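# Assemble pet carrier: lid on base, door shut, upright

## Task

Seat the pet carrier's top half on its bottom half, fit the door into place and close it, and have the finished carrier standing upright.

## Robot and tools

Robot: two six-joint arms, left_arm and right_arm (model yam_st_flex). Each has a two-finger parallel gripper and a wrist camera. Cameras: cam_head_left, cam_head_right, cam_high, cam_low, cam_left_wrist, cam_right_wrist, all 672x504. A camera stand is fixed to the floor behind the arms.

Scene frame: origin at table-top height, midway between the nominal arm bases. +x points out over the table, +y toward left_arm, +z up. The arm names do not match the left and right sides of the images. Measured bases: left_arm at (+0.033, +0.239, 0) m with quat_wxyz (+1.000, 0, 0, +0.010); right_arm at (-0.003, -0.248, 0) m with quat_wxyz (+1.000, 0, 0, -0.025).

Frames: the table and the fixed cameras use the scene frame. Each arm's positions, quaternions, velocities, Hand target and wrist-camera pose are in that arm's own base frame. Offsets also run along that arm's base axes, and rotations turn about the Hand target's position. On the gripper, the fingers point along its +z axis and close along its y axis. end_effector_position is the point between the finger pads, about 1 cm behind the tips.

A command row is always 14 numbers, each in [-1, 1], even when one arm stays still. Order: left_arm dx, dy, dz, rx, ry, rz, opening, then right_arm in the same order. dx to rz are offsets from that arm's Hand target at the start of the action or move, not poses. 1.0 means 0.6 m or 180 degrees. rx, ry, rz form a single rotation vector. If the dx, dy, dz length is over 1.0, it may be shortened. Opening is absolute: +1 is fully open (0.093 m) and -1 is closed. A 0 in the opening slot closes the gripper halfway. To keep a gripper unchanged, send its present value again. Six zeros re-command an arm's present Hand target.

execute_actions(actions, cameras): actions is a list of actions. Each action has up to 15 rows, one per 1/30 s step; if it has fewer, its last row holds for the remaining steps. Every row in an action counts from the same start, but each new action starts from the new Hand target. So repeating an offset moves the arm further. cameras is a list of names, or ["all"], or []. If null or left out, you get all cameras for an empty actions list and none otherwise. A wrong name rejects the call. An empty actions list returns the full state and images.

move(target, speed, blend, opening_speed, grip_force, blocking, cameras): target is one 14-number row, or a list of up to 15 rows. All rows are offsets from the same starting Hand targets; they do not chain. Paths are straight, do not avoid obstacles and end together within 10 s. speed is in m/s, 0.002 to 2.9, default 0.25, one value or one per target; turning is capped at twice that in rad/s. blend (m) rounds corners in a list; 0 stops at each one. opening_speed is per second on the -1..+1 scale, at least 0.2. A later target's opening is applied only once everything is at rest there. grip_force is newtons per finger pad, 10 to 50, and stays set until changed. Lower values close more slowly: about 4 s at 40, 8 s at 20, 16 s at 10. With blocking=false the call returns after about 0.5 s while the move continues. The result adds a "move:" line giving the ending and any limits. done means at rest within 10 mm and 2 degrees. Other endings are off_target, moving, held and fault. limits=paced means the commanded pose was clipped; limits=held means steps were withheld. Keep paths away from an arm's own base, because passing near it can flip the shoulder.

wait(seconds 0 to 10) lets the scene run and returns early if a move ends. stop() brakes a running move. zoom_image(camera, region=[x0, y0, x1, y1]) enlarges a pixel region, at most 504x504, of the newest image from that camera. read_manual(section="licences") only returns licence text. finished_scene(scene) ends the scene for good; call it only when the carrier stays assembled and upright without the robot.

Results give, per arm: end_effector_position (m), end_effector_quat_wxyz, Hand target, Tool commands, grip_measured, Joint positions (the last entry is the finger opening in m), Joint velocities (may read "within noise" or be left out), Joint torques (N m; joints 1 to 3 wrap at ±28), motor temperatures, and sometimes per-step positions.

Control: each step, the commanded orientation is limited to 40 degrees from the measured one. Friction and gravity can leave the gripper short, low or tilted, especially at long reach. Check the pose after every motion. If it stopped short, re-send or add the missing offset, and undo any tilt.

Gripping: grip_measured +1 is open and -1 closed. The pads meet near -0.94, and each mm of object width adds about 0.0208. There is a fixed per-gripper bias of up to 0.02. To grip a rigid part at full force, command at least 0.24 below its width reading, and keep sending that value while holding. To release, command well above the width reading. A blocked arm keeps pushing until commanded back past its gripper.

Avoid: letting anything fall off the table or leaving it there; dropping parts; releasing parts that are moving; slamming or hard pushing; any contact between the two arms (a gripper closing on the other's fingers counts); strain on the camera cables. Heat: MOTOR HOT appears at 75 °C. At 90 °C the arm folds and idles; at 100 °C it collapses. Avoid long stretched-out holds or pushing at unreachable poses. Loose objects may sometimes be nudged by outside pushes.

Each tool is called after "Emit:" as a command line: name --argument value for each argument, lists and objects as JSON in quotes; but a table of rows of numbers goes row by row, as --pt "numbers of a row", without its own name.

## Session

Emit:
execute_actions --actions '[]'

Scene clock: 0.00 s.
left_arm: end_effector_position=(+0.3733, -0.0623, +0.2714) grip_measured=+1.000 end_effector_quat_wxyz=(+0.642, -0.110, +0.680, -0.336) | right_arm: end_effector_position=(+0.3264, -0.0181, +0.3095) grip_measured=+1.000 end_effector_quat_wxyz=(+0.682, +0.225, +0.668, +0.193)
Joint positions: left_arm=[-0.042 1.121 0.507 0.666 0.279 -0.658 0.093] | right_arm=[-0.061 0.781 0.576 0.21 -0.011 0.601 0.093]
Joint velocities: within noise
Joint torques (N m): no reading
Motor temperatures (°C): left_arm=[29 43 37 45 31 28 30] | right_arm=[27 40 42 34 28 30 27]
Heat: left arm: 45 °C; right arm: 42 °C.
Hand target: left_arm +0.3735, -0.0623, +0.2820; +0.651, -0.106, +0.671, -0.338 | right_arm +0.3262, -0.0180, +0.3123; +0.684, +0.225, +0.667, +0.193
Tool commands: left_gripper/opening=+1.0 right_gripper/opening=+1.0

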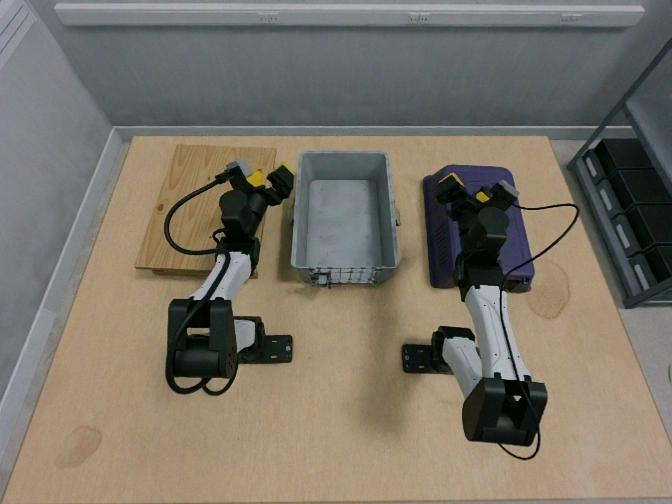

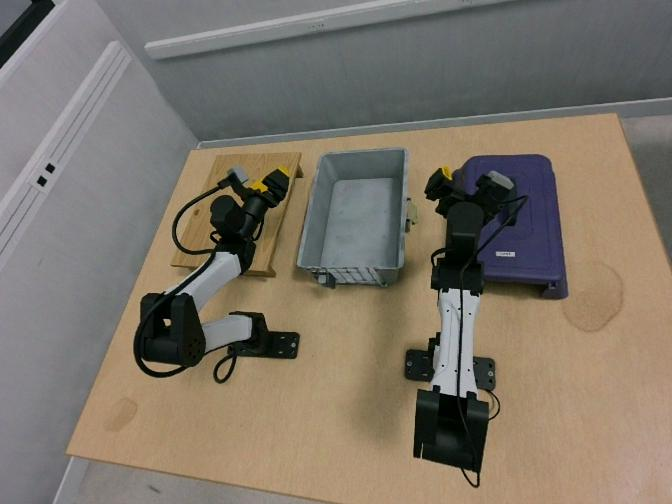

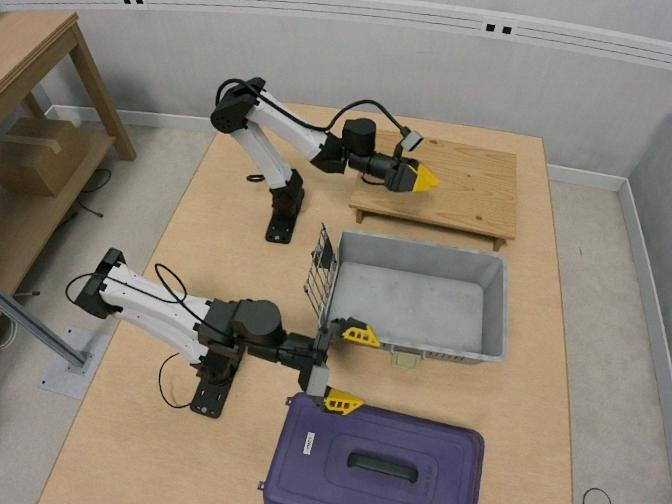

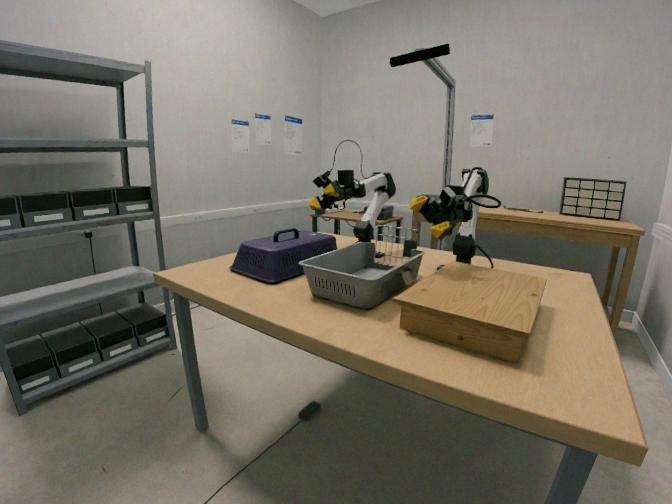

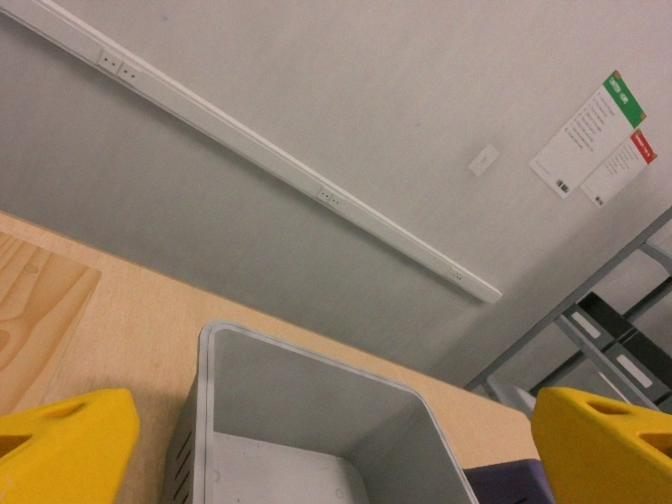

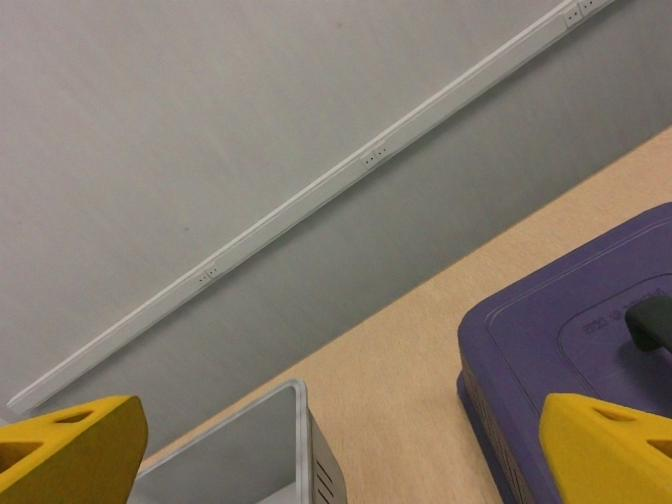

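Emit:
zoom_image --camera "cam_head_left" --region '[260, 130, 420, 310]'

Emit:
zoom_image --camera "cam_high" --region '[270, 190, 530, 400]'

Emit:
zoom_image --camera "cam_low" --region '[220, 200, 450, 320]'

Emit:
zoom_image --camera "cam_head_right" --region '[290, 130, 590, 310]'

Emit:
zoom_image --camera "cam_high" --region '[240, 370, 500, 504]'

Scaled by 2.800 from the camera's 672x504 image, which has a finer 960x720 frame.

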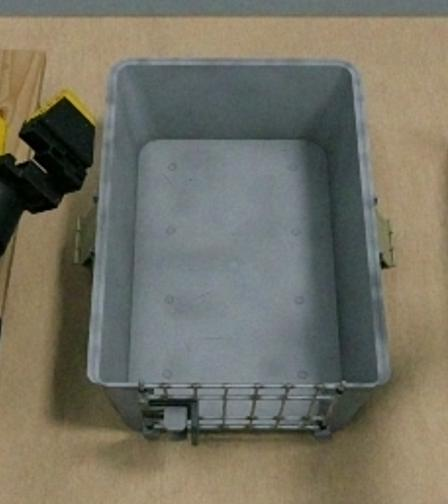

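Scaled by 1.938 from the camera's 672x504 image, which has a finer 960x720 frame.

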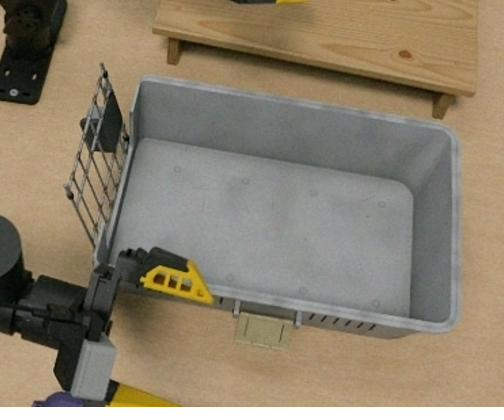

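Scaled by 2.191 from the camera's 672x504 image, which has a finer 960x720 frame.

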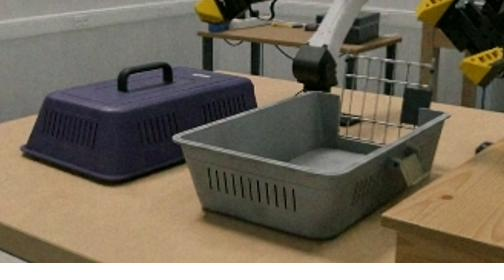

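Scaled by 1.680 from the camera's 672x504 image, which has a finer 960x720 frame.

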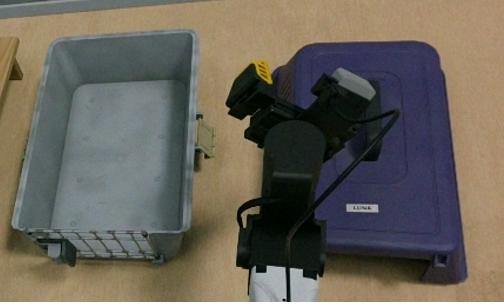

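Scaled by 1.938 from the camera's 672x504 image, which has a finer 960x720 frame.

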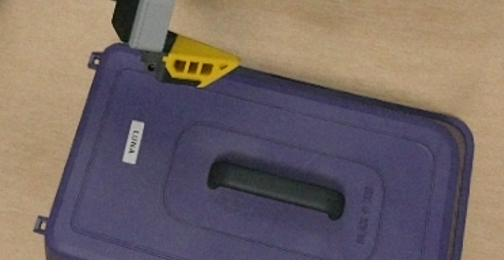

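Emit:
move --target '[-0.29,-0.063,0.113,0.235,0.23,0.021,1,-0.04,-0.05,0.063,-0.175,0.25,0.089,1]' --cameras '["all"]'

Scene clock: 49.77 s.
left_arm: end_effector_position=(+0.1981, -0.0999, +0.3414) grip_measured=+1.000 end_effector_quat_wxyz=(+0.371, +0.007, +0.929, +0.004) | right_arm: end_effector_position=(+0.3019, -0.0473, +0.3474) grip_measured=+1.000 end_effector_quat_wxyz=(+0.384, +0.005, +0.923, +0.007)
Joint positions: left_arm=[-0.884 1.136 1.657 -1.551 -0.563 -0.709 0.093] | right_arm=[-0.261 1.257 1.678 -1.223 -0.193 -0.173 0.093]
Joint torques (N m): left_arm=[-1.13 -0.66 9.24 1.52 -0.56 -0.1] | right_arm=[0.59 -3.02 7.3 1.36 0.03 -0.18]
Motor temperatures (°C): left_arm=[29 42 44 48 30 28 29] | right_arm=[27 38 50 41 27 29 26]
Heat: left arm: 48 °C; right arm: 50 °C.
Hand target: left_arm +0.1994, -0.1001, +0.3498; +0.382, +0.000, +0.924, +0.000 | right_arm +0.3021, -0.0481, +0.3503; +0.383, +0.001, +0.924, +0.001
Off the commanded pose: left_arm 0.009 m, 2 deg | right_arm 0.003 m, 1 deg.
move: done

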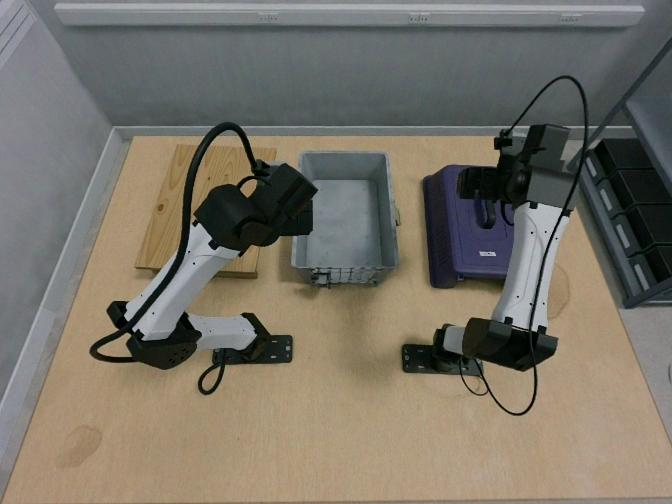

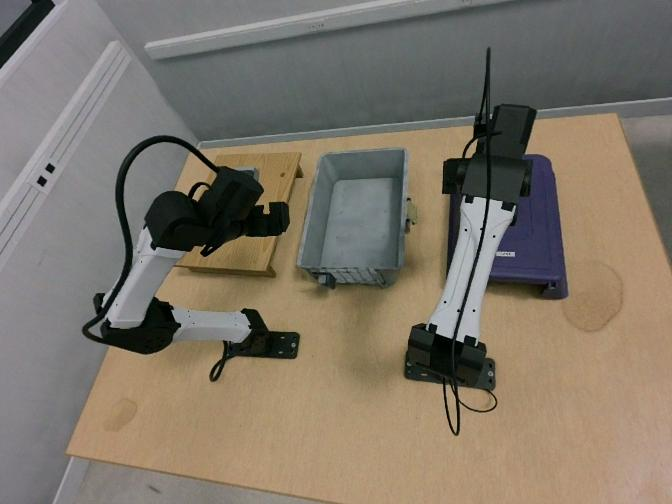

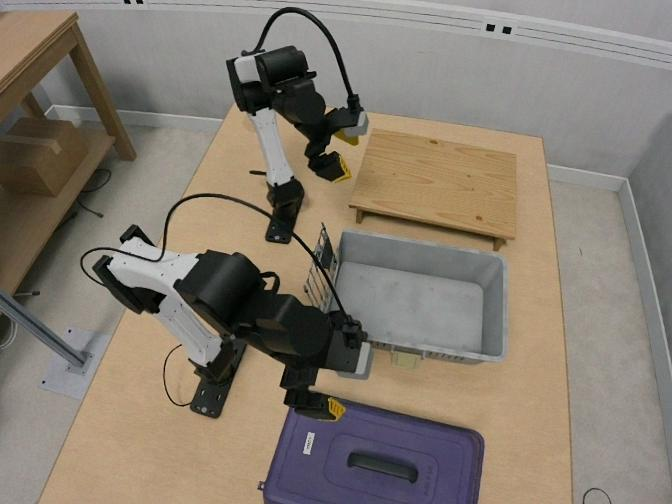

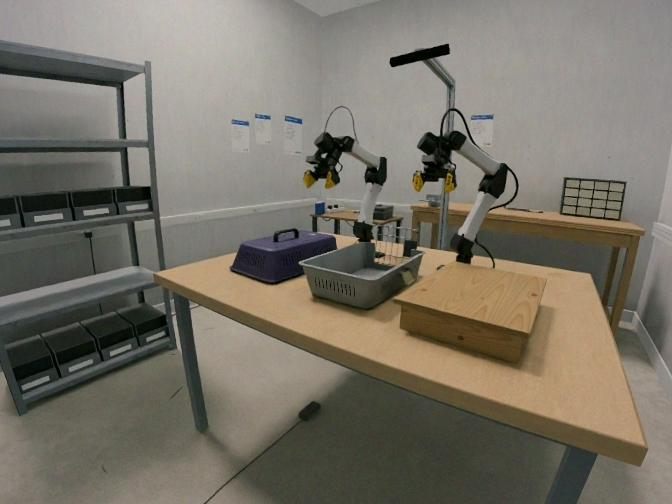

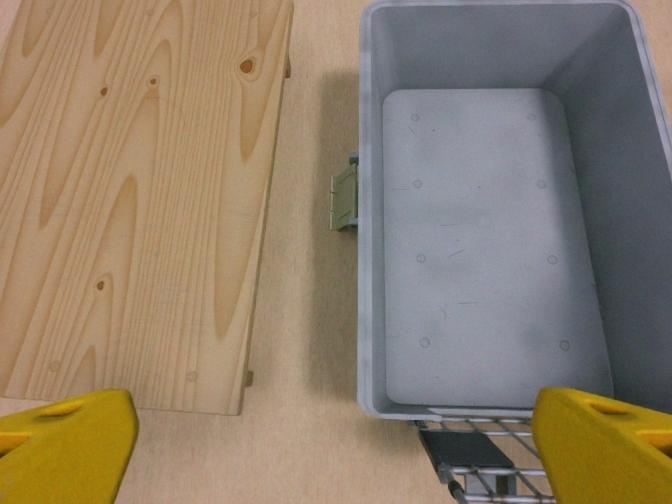

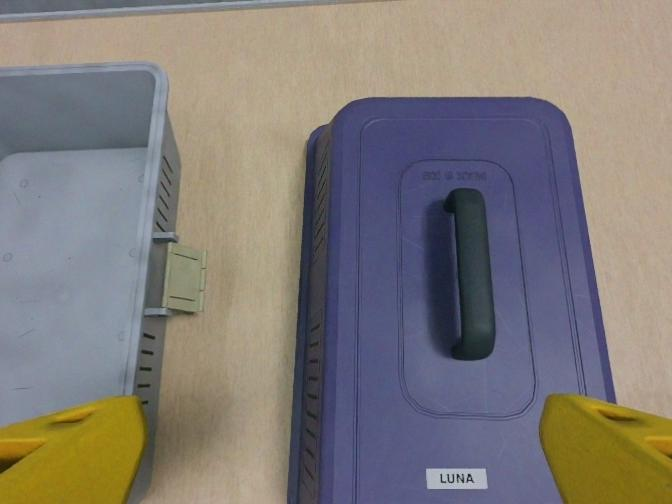

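Emit:
zoom_image --camera "cam_left_wrist" --region '[350, 380, 600, 504]'

Emit:
zoom_image --camera "cam_high" --region '[290, 210, 410, 300]'

Emit:
zoom_image --camera "cam_head_left" --region '[280, 250, 410, 300]'

Emit:
zoom_image --camera "cam_low" --region '[350, 215, 430, 285]'

Scaled by 2.016 from the camera's 672x504 image, which has a finer 960x720 frame.

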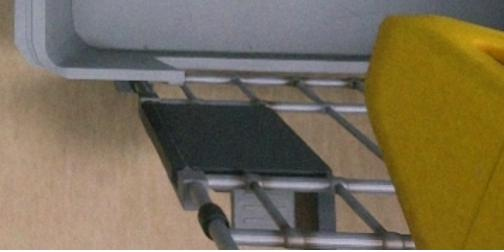

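Scaled by 4.200 from the camera's 672x504 image, which has a finer 960x720 frame.

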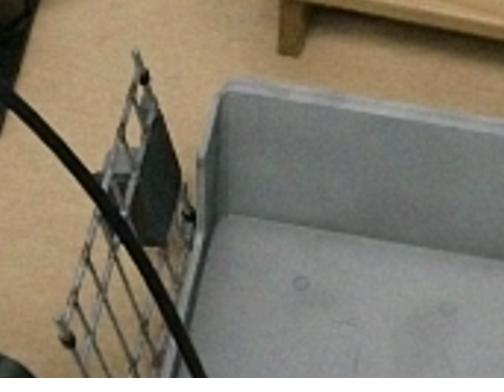

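Scaled by 3.877 from the camera's 672x504 image, which has a finer 960x720 frame.

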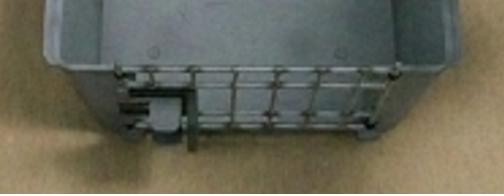

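Scaled by 6.300 from the camera's 672x504 image, which has a finer 960x720 frame.

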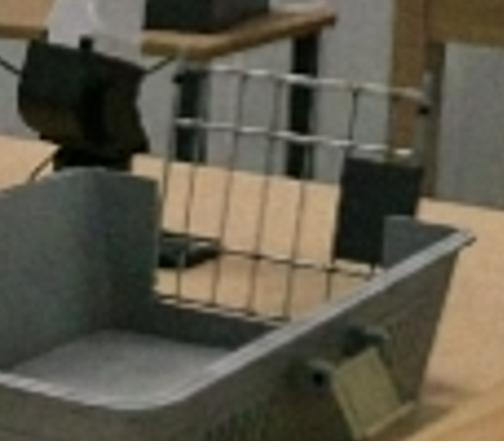

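Emit:
move --target '[-0.066,0.1,-0.166,-0.051,-0.073,-0.386,1,-0.22,-0.03,-0.05,0,0,0,1]' --cameras '["cam_left_wrist","cam_right_wrist","cam_head_left","cam_high"]'

Scene clock: 104.40 s.
left_arm: end_effector_position=(+0.1624, -0.0409, +0.2505) grip_measured=+1.000 end_effector_quat_wxyz=(+0.405, +0.433, +0.799, -0.095) | right_arm: end_effector_position=(+0.1711, -0.0676, +0.3226) grip_measured=+1.000 end_effector_quat_wxyz=(+0.384, +0.000, +0.923, -0.007)
Joint positions: left_arm=[0.579 0.819 1.097 -1.556 0.82 1.445 0.093] | right_arm=[-0.903 0.939 1.478 -1.543 -0.582 -0.729 0.093]
Joint torques (N m): left_arm=[-0.76 0.31 6.83 0.95 0.52 0.21] | right_arm=[-0.53 -0.1 4.31 1.04 -0.37 -0.2]
Motor temperatures (°C): left_arm=[29 40 44 45 30 27 28] | right_arm=[27 37 48 36 26 29 25]
Heat: left arm: 45 °C; right arm: 48 °C.
Hand target: left_arm +0.1598, -0.0402, +0.2502; +0.409, +0.496, +0.710, -0.287 | right_arm +0.1701, -0.0661, +0.3202; +0.383, +0.001, +0.924, +0.001
Off the commanded pose: left_arm 0.003 m, 25 deg | right_arm 0.003 m, 1 deg.
joint sent to its limit (left arm) — joint 4 (wrist pitch), lower limit. The joint targets are off in orientation, not in position.
move: off_target (left_arm)
Images, in order (width x height): cam_head_left 672x504, cam_high 672x504, cam_left_wrist 672x504, cam_right_wrist 672x504.

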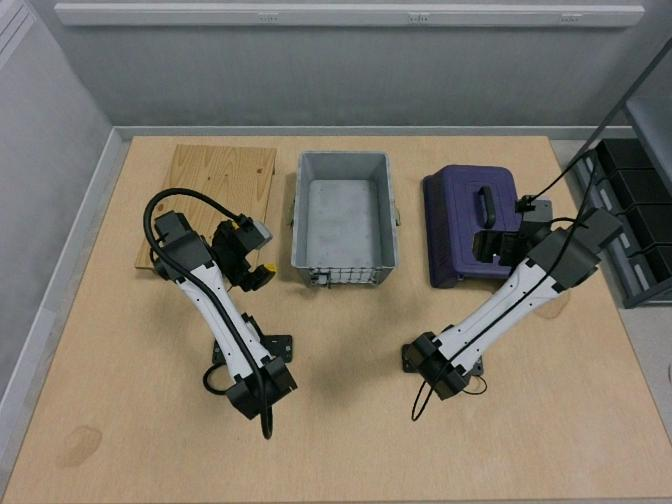

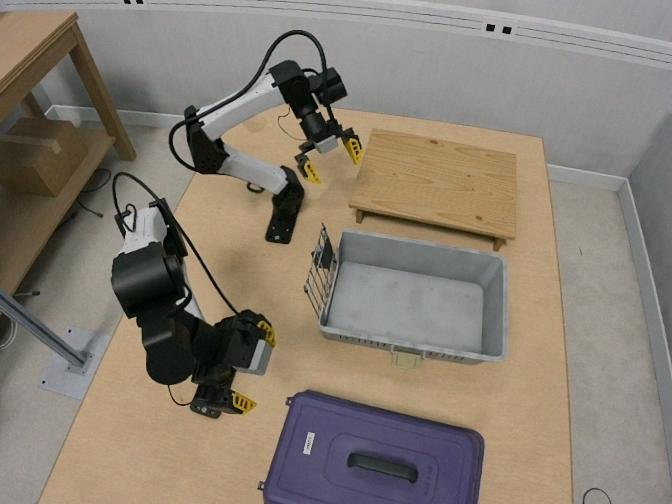

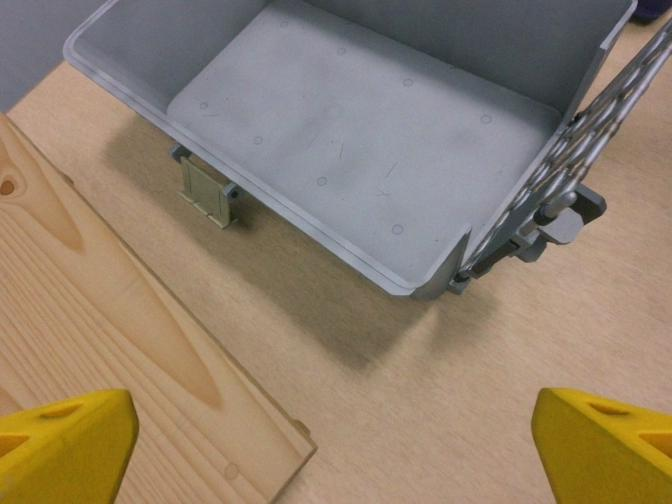

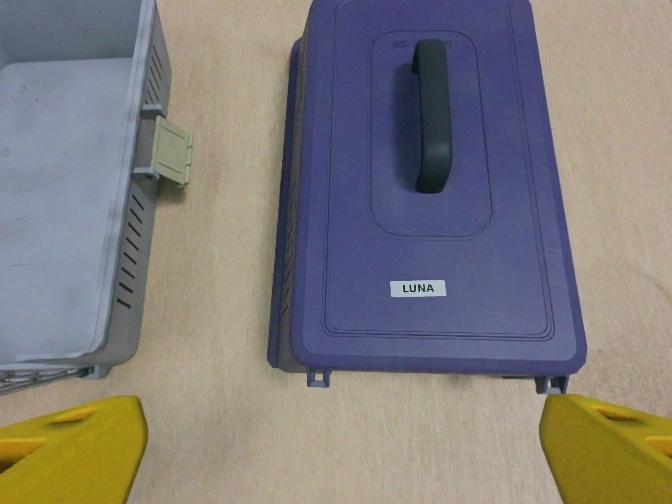

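Emit:
zoom_image --camera "cam_left_wrist" --region '[420, 20, 672, 310]'

Emit:
zoom_image --camera "cam_right_wrist" --region '[270, 340, 600, 420]'

Emit:
zoom_image --camera "cam_high" --region '[290, 210, 410, 350]'

Emit:
zoom_image --camera "cam_right_wrist" --region '[0, 330, 140, 420]'

Scaled by 1.738 from the camera's 672x504 image, which has a finer 960x720 frame.

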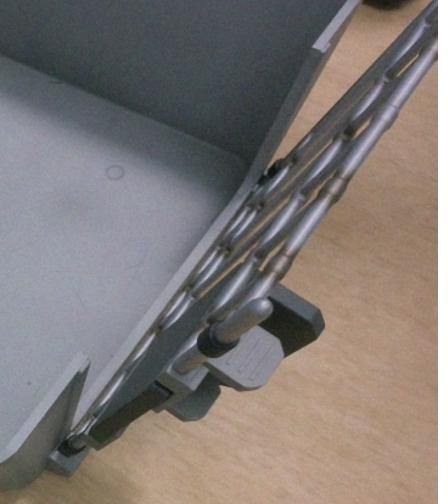

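Scaled by 1.527 from the camera's 672x504 image, which has a finer 960x720 frame.

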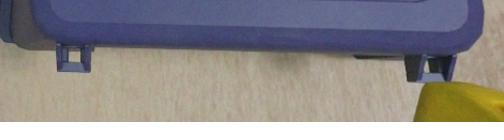

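Scaled by 3.600 from the camera's 672x504 image, which has a finer 960x720 frame.

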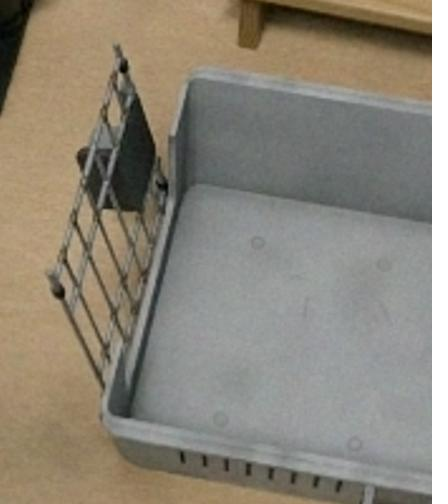

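Scaled by 3.600 from the camera's 672x504 image, which has a finer 960x720 frame.

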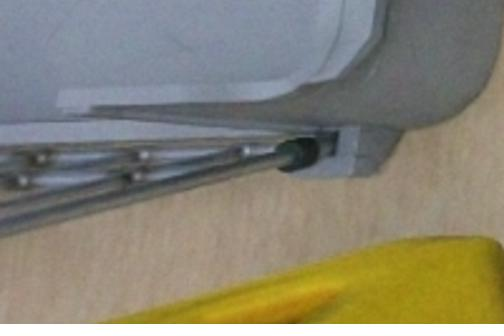

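Emit:
move --target '[0.15,0.067,-0.05,-0.108,-0.035,-0.029,1,0,0,0,0,0,0,1]' --cameras '["cam_left_wrist"]'

Emit:
zoom_image --camera "cam_left_wrist" --region '[180, 0, 672, 420]'

Scene clock: 149.27 s.
left_arm: end_effector_position=(+0.2450, -0.0031, +0.2125) grip_measured=+1.000 end_effector_quat_wxyz=(+0.512, +0.410, +0.702, -0.276) | right_arm: end_effector_position=(+0.1711, -0.0675, +0.3226) grip_measured=+1.000 end_effector_quat_wxyz=(+0.384, +0.000, +0.923, -0.007)
Joint positions: left_arm=[0.687 1.452 1.051 -1.559 1.214 2.016 0.093] | right_arm=[-0.903 0.939 1.478 -1.543 -0.582 -0.73 0.093]
Joint torques (N m): left_arm=[-0.28 -3.58 8.91 -0.38 0.95 0.31] | right_arm=[-0.53 -0.09 4.3 1.02 -0.38 -0.2]
Heat: left arm: 42 °C; right arm: 45 °C.
Hand target: left_arm +0.2499, +0.0000, +0.2201; +0.512, +0.466, +0.605, -0.393 | right_arm +0.1702, -0.0661, +0.3202; +0.383, +0.001, +0.924, +0.001
Off the commanded pose: left_arm 0.010 m, 19 deg | right_arm 0.003 m, 1 deg.
joint read past its limit (left arm) — joint 4 (wrist pitch), lower limit.
joint sent to its limit (left arm) — joint 4 (wrist pitch), lower limit. The joint targets are off in orientation, not in position.
move: off_target (left_arm)
Images, in order (width x height): cam_left_wrist 672x504.

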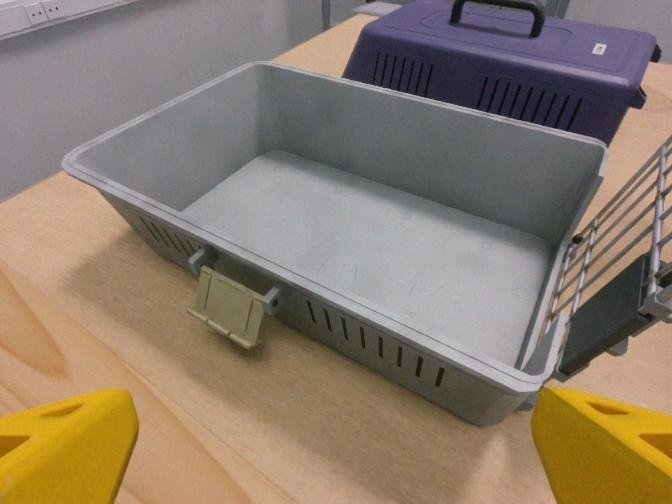

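Scaled by 1.024 from the camera's 672x504 image, which has a finer 960x720 frame.

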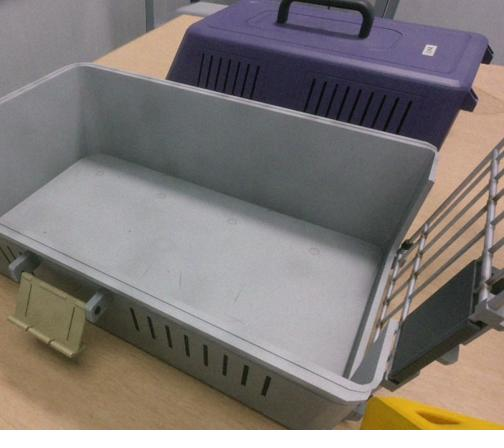

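Emit:
move --target '[-0.133,-0.25,0.233,0.2006,0.2616,0.383,1,0,0,0,0,0,0,1]' --cameras '["cam_left_wrist"]'

Emit:
zoom_image --camera "cam_left_wrist" --region '[180, 180, 672, 504]'

Scene clock: 196.23 s.
left_arm: end_effector_position=(+0.1693, -0.1500, +0.3523) grip_measured=+1.000 end_effector_quat_wxyz=(+0.308, +0.036, +0.942, -0.131) | right_arm: end_effector_position=(+0.1711, -0.0675, +0.3226) grip_measured=+1.000 end_effector_quat_wxyz=(+0.384, +0.000, +0.923, -0.007)
Joint positions: left_arm=[-0.961 1.167 1.764 -1.554 -0.32 -0.784 0.093] | right_arm=[-0.903 0.939 1.478 -1.543 -0.582 -0.73 0.093]
Joint torques (N m): left_arm=[-1.07 -0.77 8.77 1.68 -0.42 -0.05] | right_arm=[-0.53 -0.1 4.33 1.02 -0.38 -0.2]
Motor temperatures (°C): left_arm=[28 39 44 40 30 27 27] | right_arm=[27 35 44 31 26 28 25]
Heat: left arm: 44 °C; right arm: 44 °C.
Hand target: left_arm +0.1701, -0.1500, +0.3600; +0.216, +0.000, +0.976, +0.000 | right_arm +0.1702, -0.0661, +0.3202; +0.383, +0.001, +0.924, +0.001
Off the commanded pose: left_arm 0.008 m, 19 deg | right_arm 0.003 m, 1 deg.
joint sent to its limit (left arm) — joint 4 (wrist pitch), lower limit. The joint targets are off in orientation, not in position.
move: off_target (left_arm)
Images, in order (width x height): cam_left_wrist 672x504.

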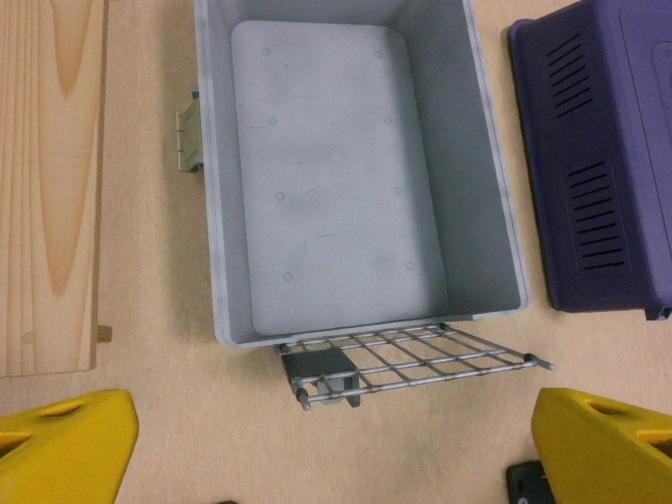

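Scaled by 1.024 from the camera's 672x504 image, which has a finer 960x720 frame.

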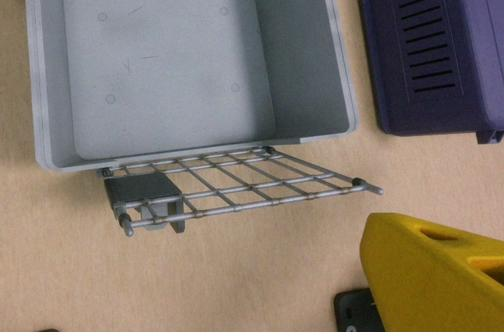

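Emit:
move --target '[0,0,0,0,0,0,1,0.36,-0.133,-0.067,0.004,0.25,-0.0105,1]' --cameras '["cam_right_wrist","cam_high","cam_head_right","cam_head_left","cam_low"]'

Scene clock: 287.53 s.
left_arm: end_effector_position=(+0.1693, -0.1500, +0.3523) grip_measured=+1.000 end_effector_quat_wxyz=(+0.308, +0.035, +0.942, -0.131) | right_arm: end_effector_position=(+0.3847, -0.1468, +0.2769) grip_measured=+1.000 end_effector_quat_wxyz=(+0.178, +0.017, +0.982, -0.059)
Joint positions: left_arm=[-0.961 1.167 1.764 -1.554 -0.32 -0.785 0.093] | right_arm=[-0.37 1.935 2.294 -1.552 -0.013 -0.333 0.093]
Joint torques (N m): left_arm=[-1.07 -0.79 8.77 1.68 -0.42 -0.04] | right_arm=[0.92 -9.28 6.84 0.81 0.15 -0.01]
Heat: left arm: 44 °C; right arm: 42 °C.
Hand target: left_arm +0.1701, -0.1500, +0.3600; +0.216, +0.000, +0.976, +0.000 | right_arm +0.3861, -0.1459, +0.2800; +0.000, +0.018, +1.000, +0.000
Off the commanded pose: left_arm 0.008 m, 19 deg | right_arm 0.004 m, 22 deg.
joint sent to its limit (left arm) — joint 4 (wrist pitch), lower limit. The joint targets are off in orientation, not in position.
joint sent to its limit (right arm) — joint 4 (wrist pitch), lower limit. The joint targets are off in orientation, not in position.
move: off_target (left_arm, right_arm)
Images, in order (width x height): cam_head_left 672x504, cam_head_right 672x504, cam_high 672x504, cam_low 672x504, cam_right_wrist 672x504.

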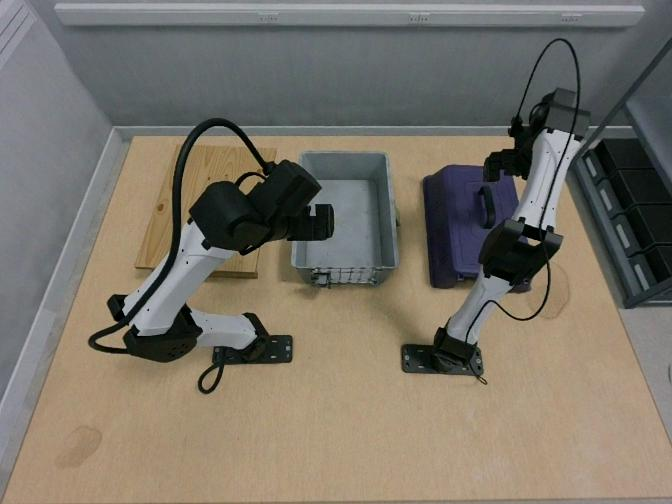

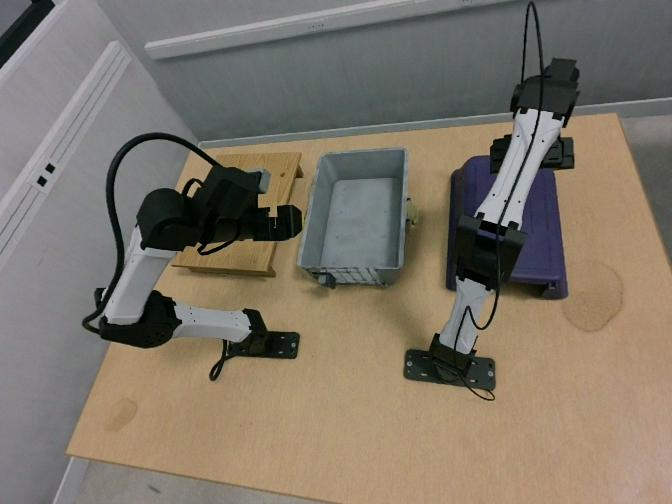

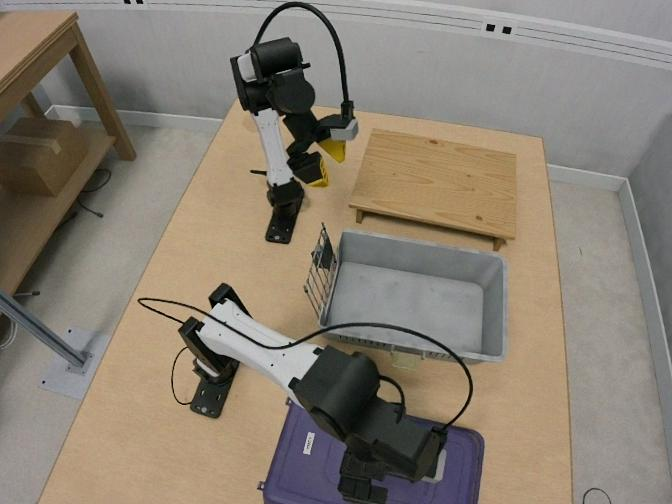

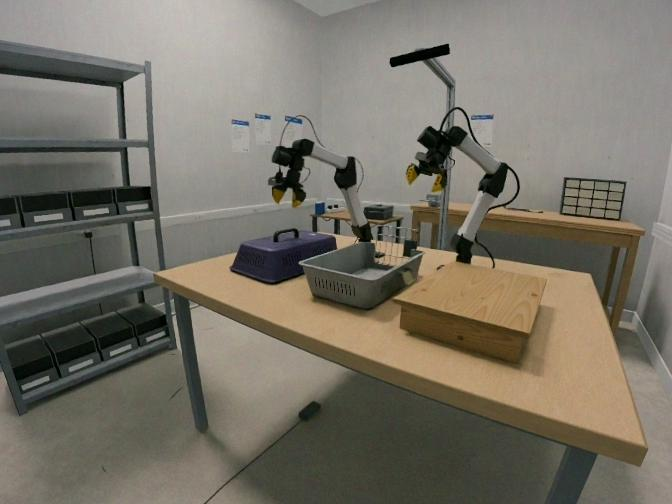

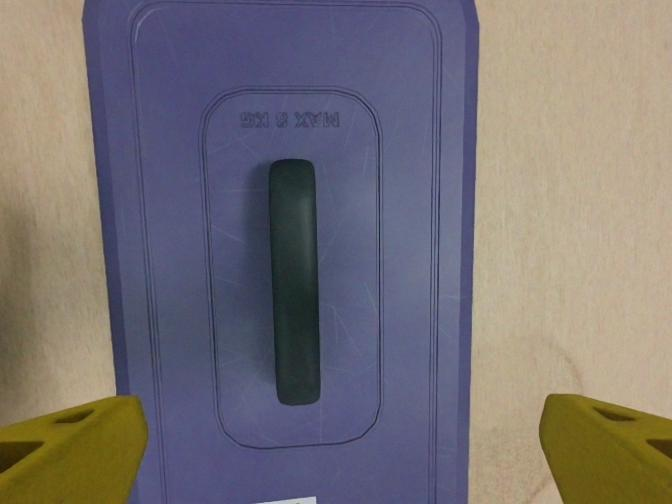

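Emit:
move --target '[0,0,0,0,0,0,1,0.0165,0.008,-0.1,0,-0.139,0,1]' --cameras '["cam_right_wrist"]'

Scene clock: 341.90 s.
left_arm: end_effector_position=(+0.1693, -0.1500, +0.3523) grip_measured=+1.000 end_effector_quat_wxyz=(+0.308, +0.035, +0.942, -0.131) | right_arm: end_effector_position=(+0.3982, -0.1415, +0.2132) grip_measured=+1.000 end_effector_quat_wxyz=(+0.205, +0.019, +0.979, +0.003)
Joint positions: left_arm=[-0.961 1.167 1.764 -1.554 -0.32 -0.785 0.093] | right_arm=[-0.403 1.835 1.867 -1.219 -0.156 -0.335 0.093]
Joint torques (N m): left_arm=[-1.07 -0.79 8.77 1.68 -0.42 -0.04] | right_arm=[-0.27 -11.67 5.23 0.95 -0.18 -0.15]
Motor temperatures (°C): left_arm=[28 35 44 39 29 27 26] | right_arm=[27 41 46 27 25 27 24]
Heat: left arm: 44 °C; right arm: 46 °C.
Hand target: left_arm +0.1701, -0.1500, +0.3600; +0.216, +0.000, +0.976, +0.000 | right_arm +0.3960, -0.1411, +0.2201; +0.216, +0.018, +0.976, +0.004
Off the commanded pose: left_arm 0.008 m, 19 deg | right_arm 0.007 m, 1 deg.
joint sent to its limit (left arm) — joint 4 (wrist pitch), lower limit. The joint targets are off in orientation, not in position.
move: off_target (left_arm)
Images, in order (width x height): cam_right_wrist 672x504.

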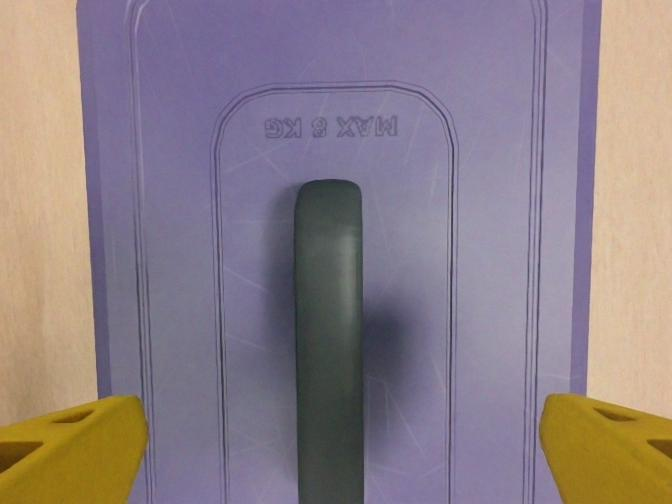

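Emit:
move --target '[0,0,0,0,0,0,1,0,0.006,-0.128,0,0,0,1]' --cameras '["cam_right_wrist","cam_low"]' --speed 0.12

Emit:
zoom_image --camera "cam_low" --region '[220, 200, 350, 290]'

Scene clock: 350.97 s.
left_arm: end_effector_position=(+0.1693, -0.1500, +0.3523) grip_measured=+1.000 end_effector_quat_wxyz=(+0.308, +0.035, +0.942, -0.131) | right_arm: end_effector_position=(+0.3955, -0.1401, +0.1446) grip_measured=+1.000 end_effector_quat_wxyz=(+0.213, +0.018, +0.977, +0.000)
Joint positions: left_arm=[-0.961 1.167 1.764 -1.554 -0.32 -0.785 0.093] | right_arm=[-0.403 1.771 1.506 -0.903 -0.157 -0.334 0.093]
Joint torques (N m): left_arm=[-1.07 -0.77 8.77 1.69 -0.42 -0.04] | right_arm=[0.53 -9.72 5.26 1.04 -0.14 -0.06]
Heat: left arm: 44 °C; right arm: 46 °C.
Hand target: left_arm +0.1701, -0.1500, +0.3600; +0.216, +0.000, +0.976, +0.000 | right_arm +0.3960, -0.1376, +0.1433; +0.217, +0.018, +0.976, +0.004
Off the commanded pose: left_arm 0.008 m, 19 deg | right_arm 0.003 m, 1 deg.
joint sent to its limit (left arm) — joint 4 (wrist pitch), lower limit. The joint targets are off in orientation, not in position.
move: off_target (left_arm)
Images, in order (width x height): cam_low 672x504, cam_right_wrist 672x504.

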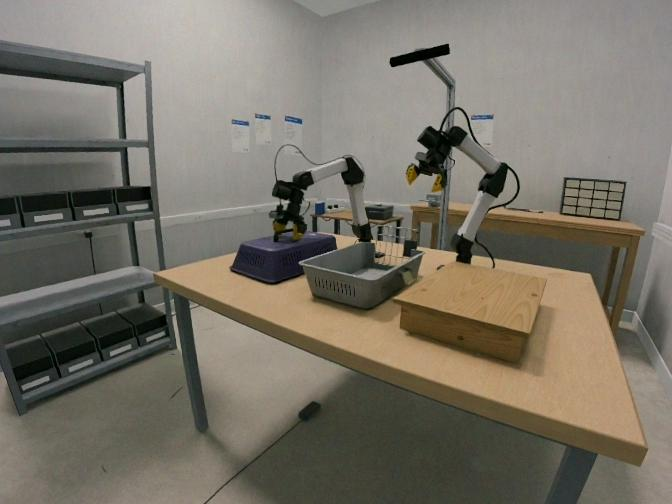

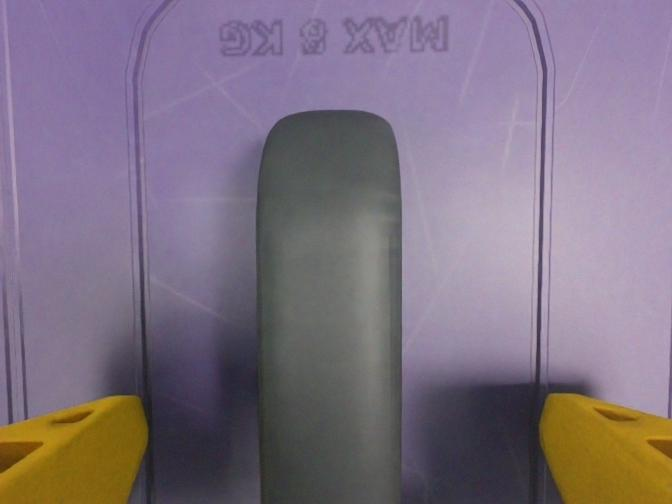

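Scaled by 3.877 from the camera's 672x504 image, which has a finer 960x720 frame.

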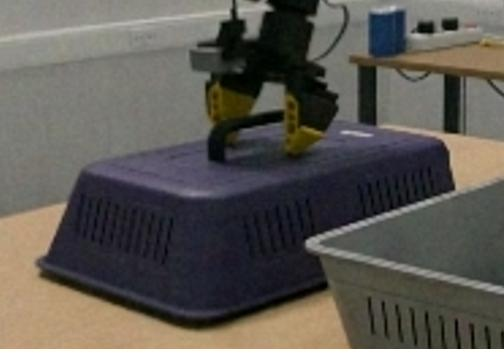

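Emit:
move --target '[0,0,0,0,0,0,1,0,0,0,0,0,0,-0.8]' --cameras '["cam_right_wrist"]' --opening_speed 0.8

Scene clock: 361.07 s.
left_arm: end_effector_position=(+0.1693, -0.1500, +0.3523) grip_measured=+1.000 end_effector_quat_wxyz=(+0.308, +0.035, +0.942, -0.131) | right_arm: end_effector_position=(+0.3962, -0.1390, +0.1441) grip_measured=-0.630 end_effector_quat_wxyz=(+0.215, +0.017, +0.976, +0.003)
Joint positions: left_arm=[-0.961 1.167 1.764 -1.554 -0.32 -0.785 0.093] | right_arm=[-0.403 1.771 1.503 -0.899 -0.164 -0.334 0.015]
Joint torques (N m): left_arm=[-1.07 -0.79 8.79 1.68 -0.42 -0.04] | right_arm=[0.5 -9.74 5.49 0.99 -0.09 -0.07]
Heat: left arm: 44 °C; right arm: 45 °C.
Hand target: left_arm +0.1701, -0.1500, +0.3600; +0.216, +0.000, +0.976, +0.000 | right_arm +0.3960, -0.1375, +0.1433; +0.216, +0.018, +0.976, +0.004
Off the commanded pose: left_arm 0.008 m, 19 deg | right_arm 0.002 m, 0 deg.
joint sent to its limit (left arm) — joint 4 (wrist pitch), lower limit. The joint targets are off in orientation, not in position.
move: off_target (left_arm)
Images, in order (width x height): cam_right_wrist 672x504.

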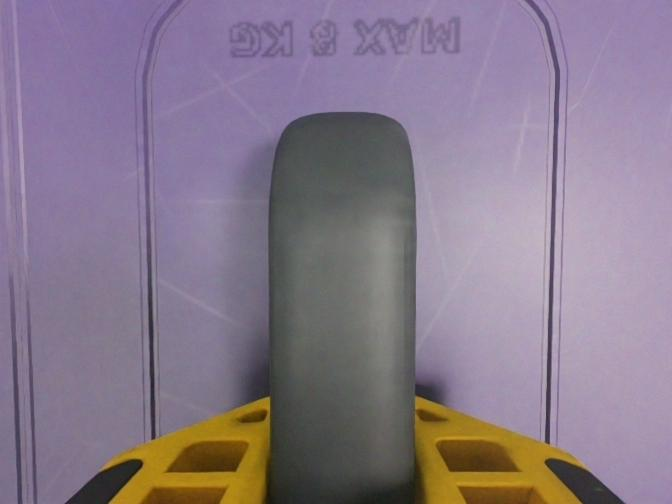

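Emit:
move --target '[0,0,0,0,0,0,1,0,0,0.067,0,0,0,-0.8]' --cameras '["cam_right_wrist","cam_low","cam_high"]' --speed 0.06

Emit:
zoom_image --camera "cam_low" --region '[220, 190, 450, 300]'

Scene clock: 369.77 s.
left_arm: end_effector_position=(+0.1693, -0.1500, +0.3523) grip_measured=+1.000 end_effector_quat_wxyz=(+0.308, +0.035, +0.942, -0.131) | right_arm: end_effector_position=(+0.3854, -0.1346, +0.1672) grip_measured=-0.644 end_effector_quat_wxyz=(+0.190, +0.020, +0.982, +0.013)
Joint positions: left_arm=[-0.961 1.167 1.764 -1.554 -0.32 -0.785 0.093] | right_arm=[-0.403 1.777 1.621 -1.067 -0.163 -0.334 0.014]
Joint torques (N m): left_arm=[-1.07 -0.77 8.77 1.68 -0.42 -0.04] | right_arm=[0.49 -9.81 9.29 0.96 -0.11 -0.07]
Motor temperatures (°C): left_arm=[28 35 44 38 29 27 26] | right_arm=[27 46 45 27 25 27 25]
Heat: left arm: 44 °C; right arm: 46 °C.
Hand target: left_arm +0.1701, -0.1500, +0.3600; +0.216, +0.000, +0.976, +0.000 | right_arm +0.3961, -0.1375, +0.1834; +0.216, +0.018, +0.976, +0.004
Off the commanded pose: left_arm 0.008 m, 19 deg | right_arm 0.020 m, 3 deg.
joint sent to its limit (left arm) — joint 4 (wrist pitch), lower limit. The joint targets are off in orientation, not in position.
move: off_target (left_arm, right_arm)
Images, in order (width x height): cam_high 672x504, cam_low 672x504, cam_right_wrist 672x504.

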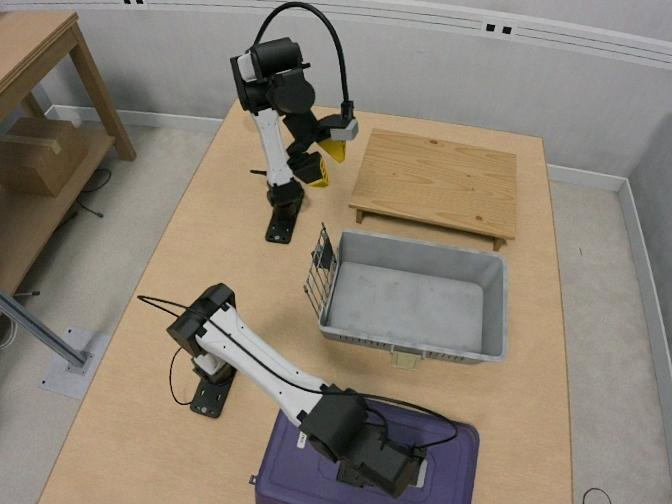

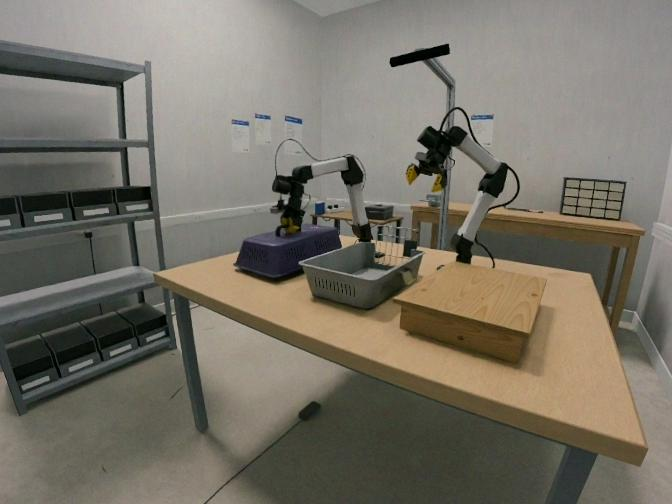

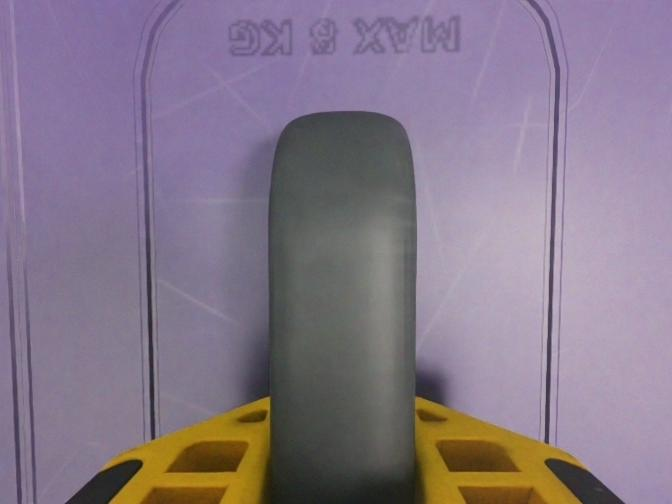

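Scaled by 2.191 from the camera's 672x504 image, which has a finer 960x720 frame.

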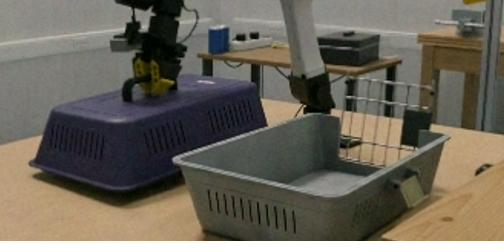

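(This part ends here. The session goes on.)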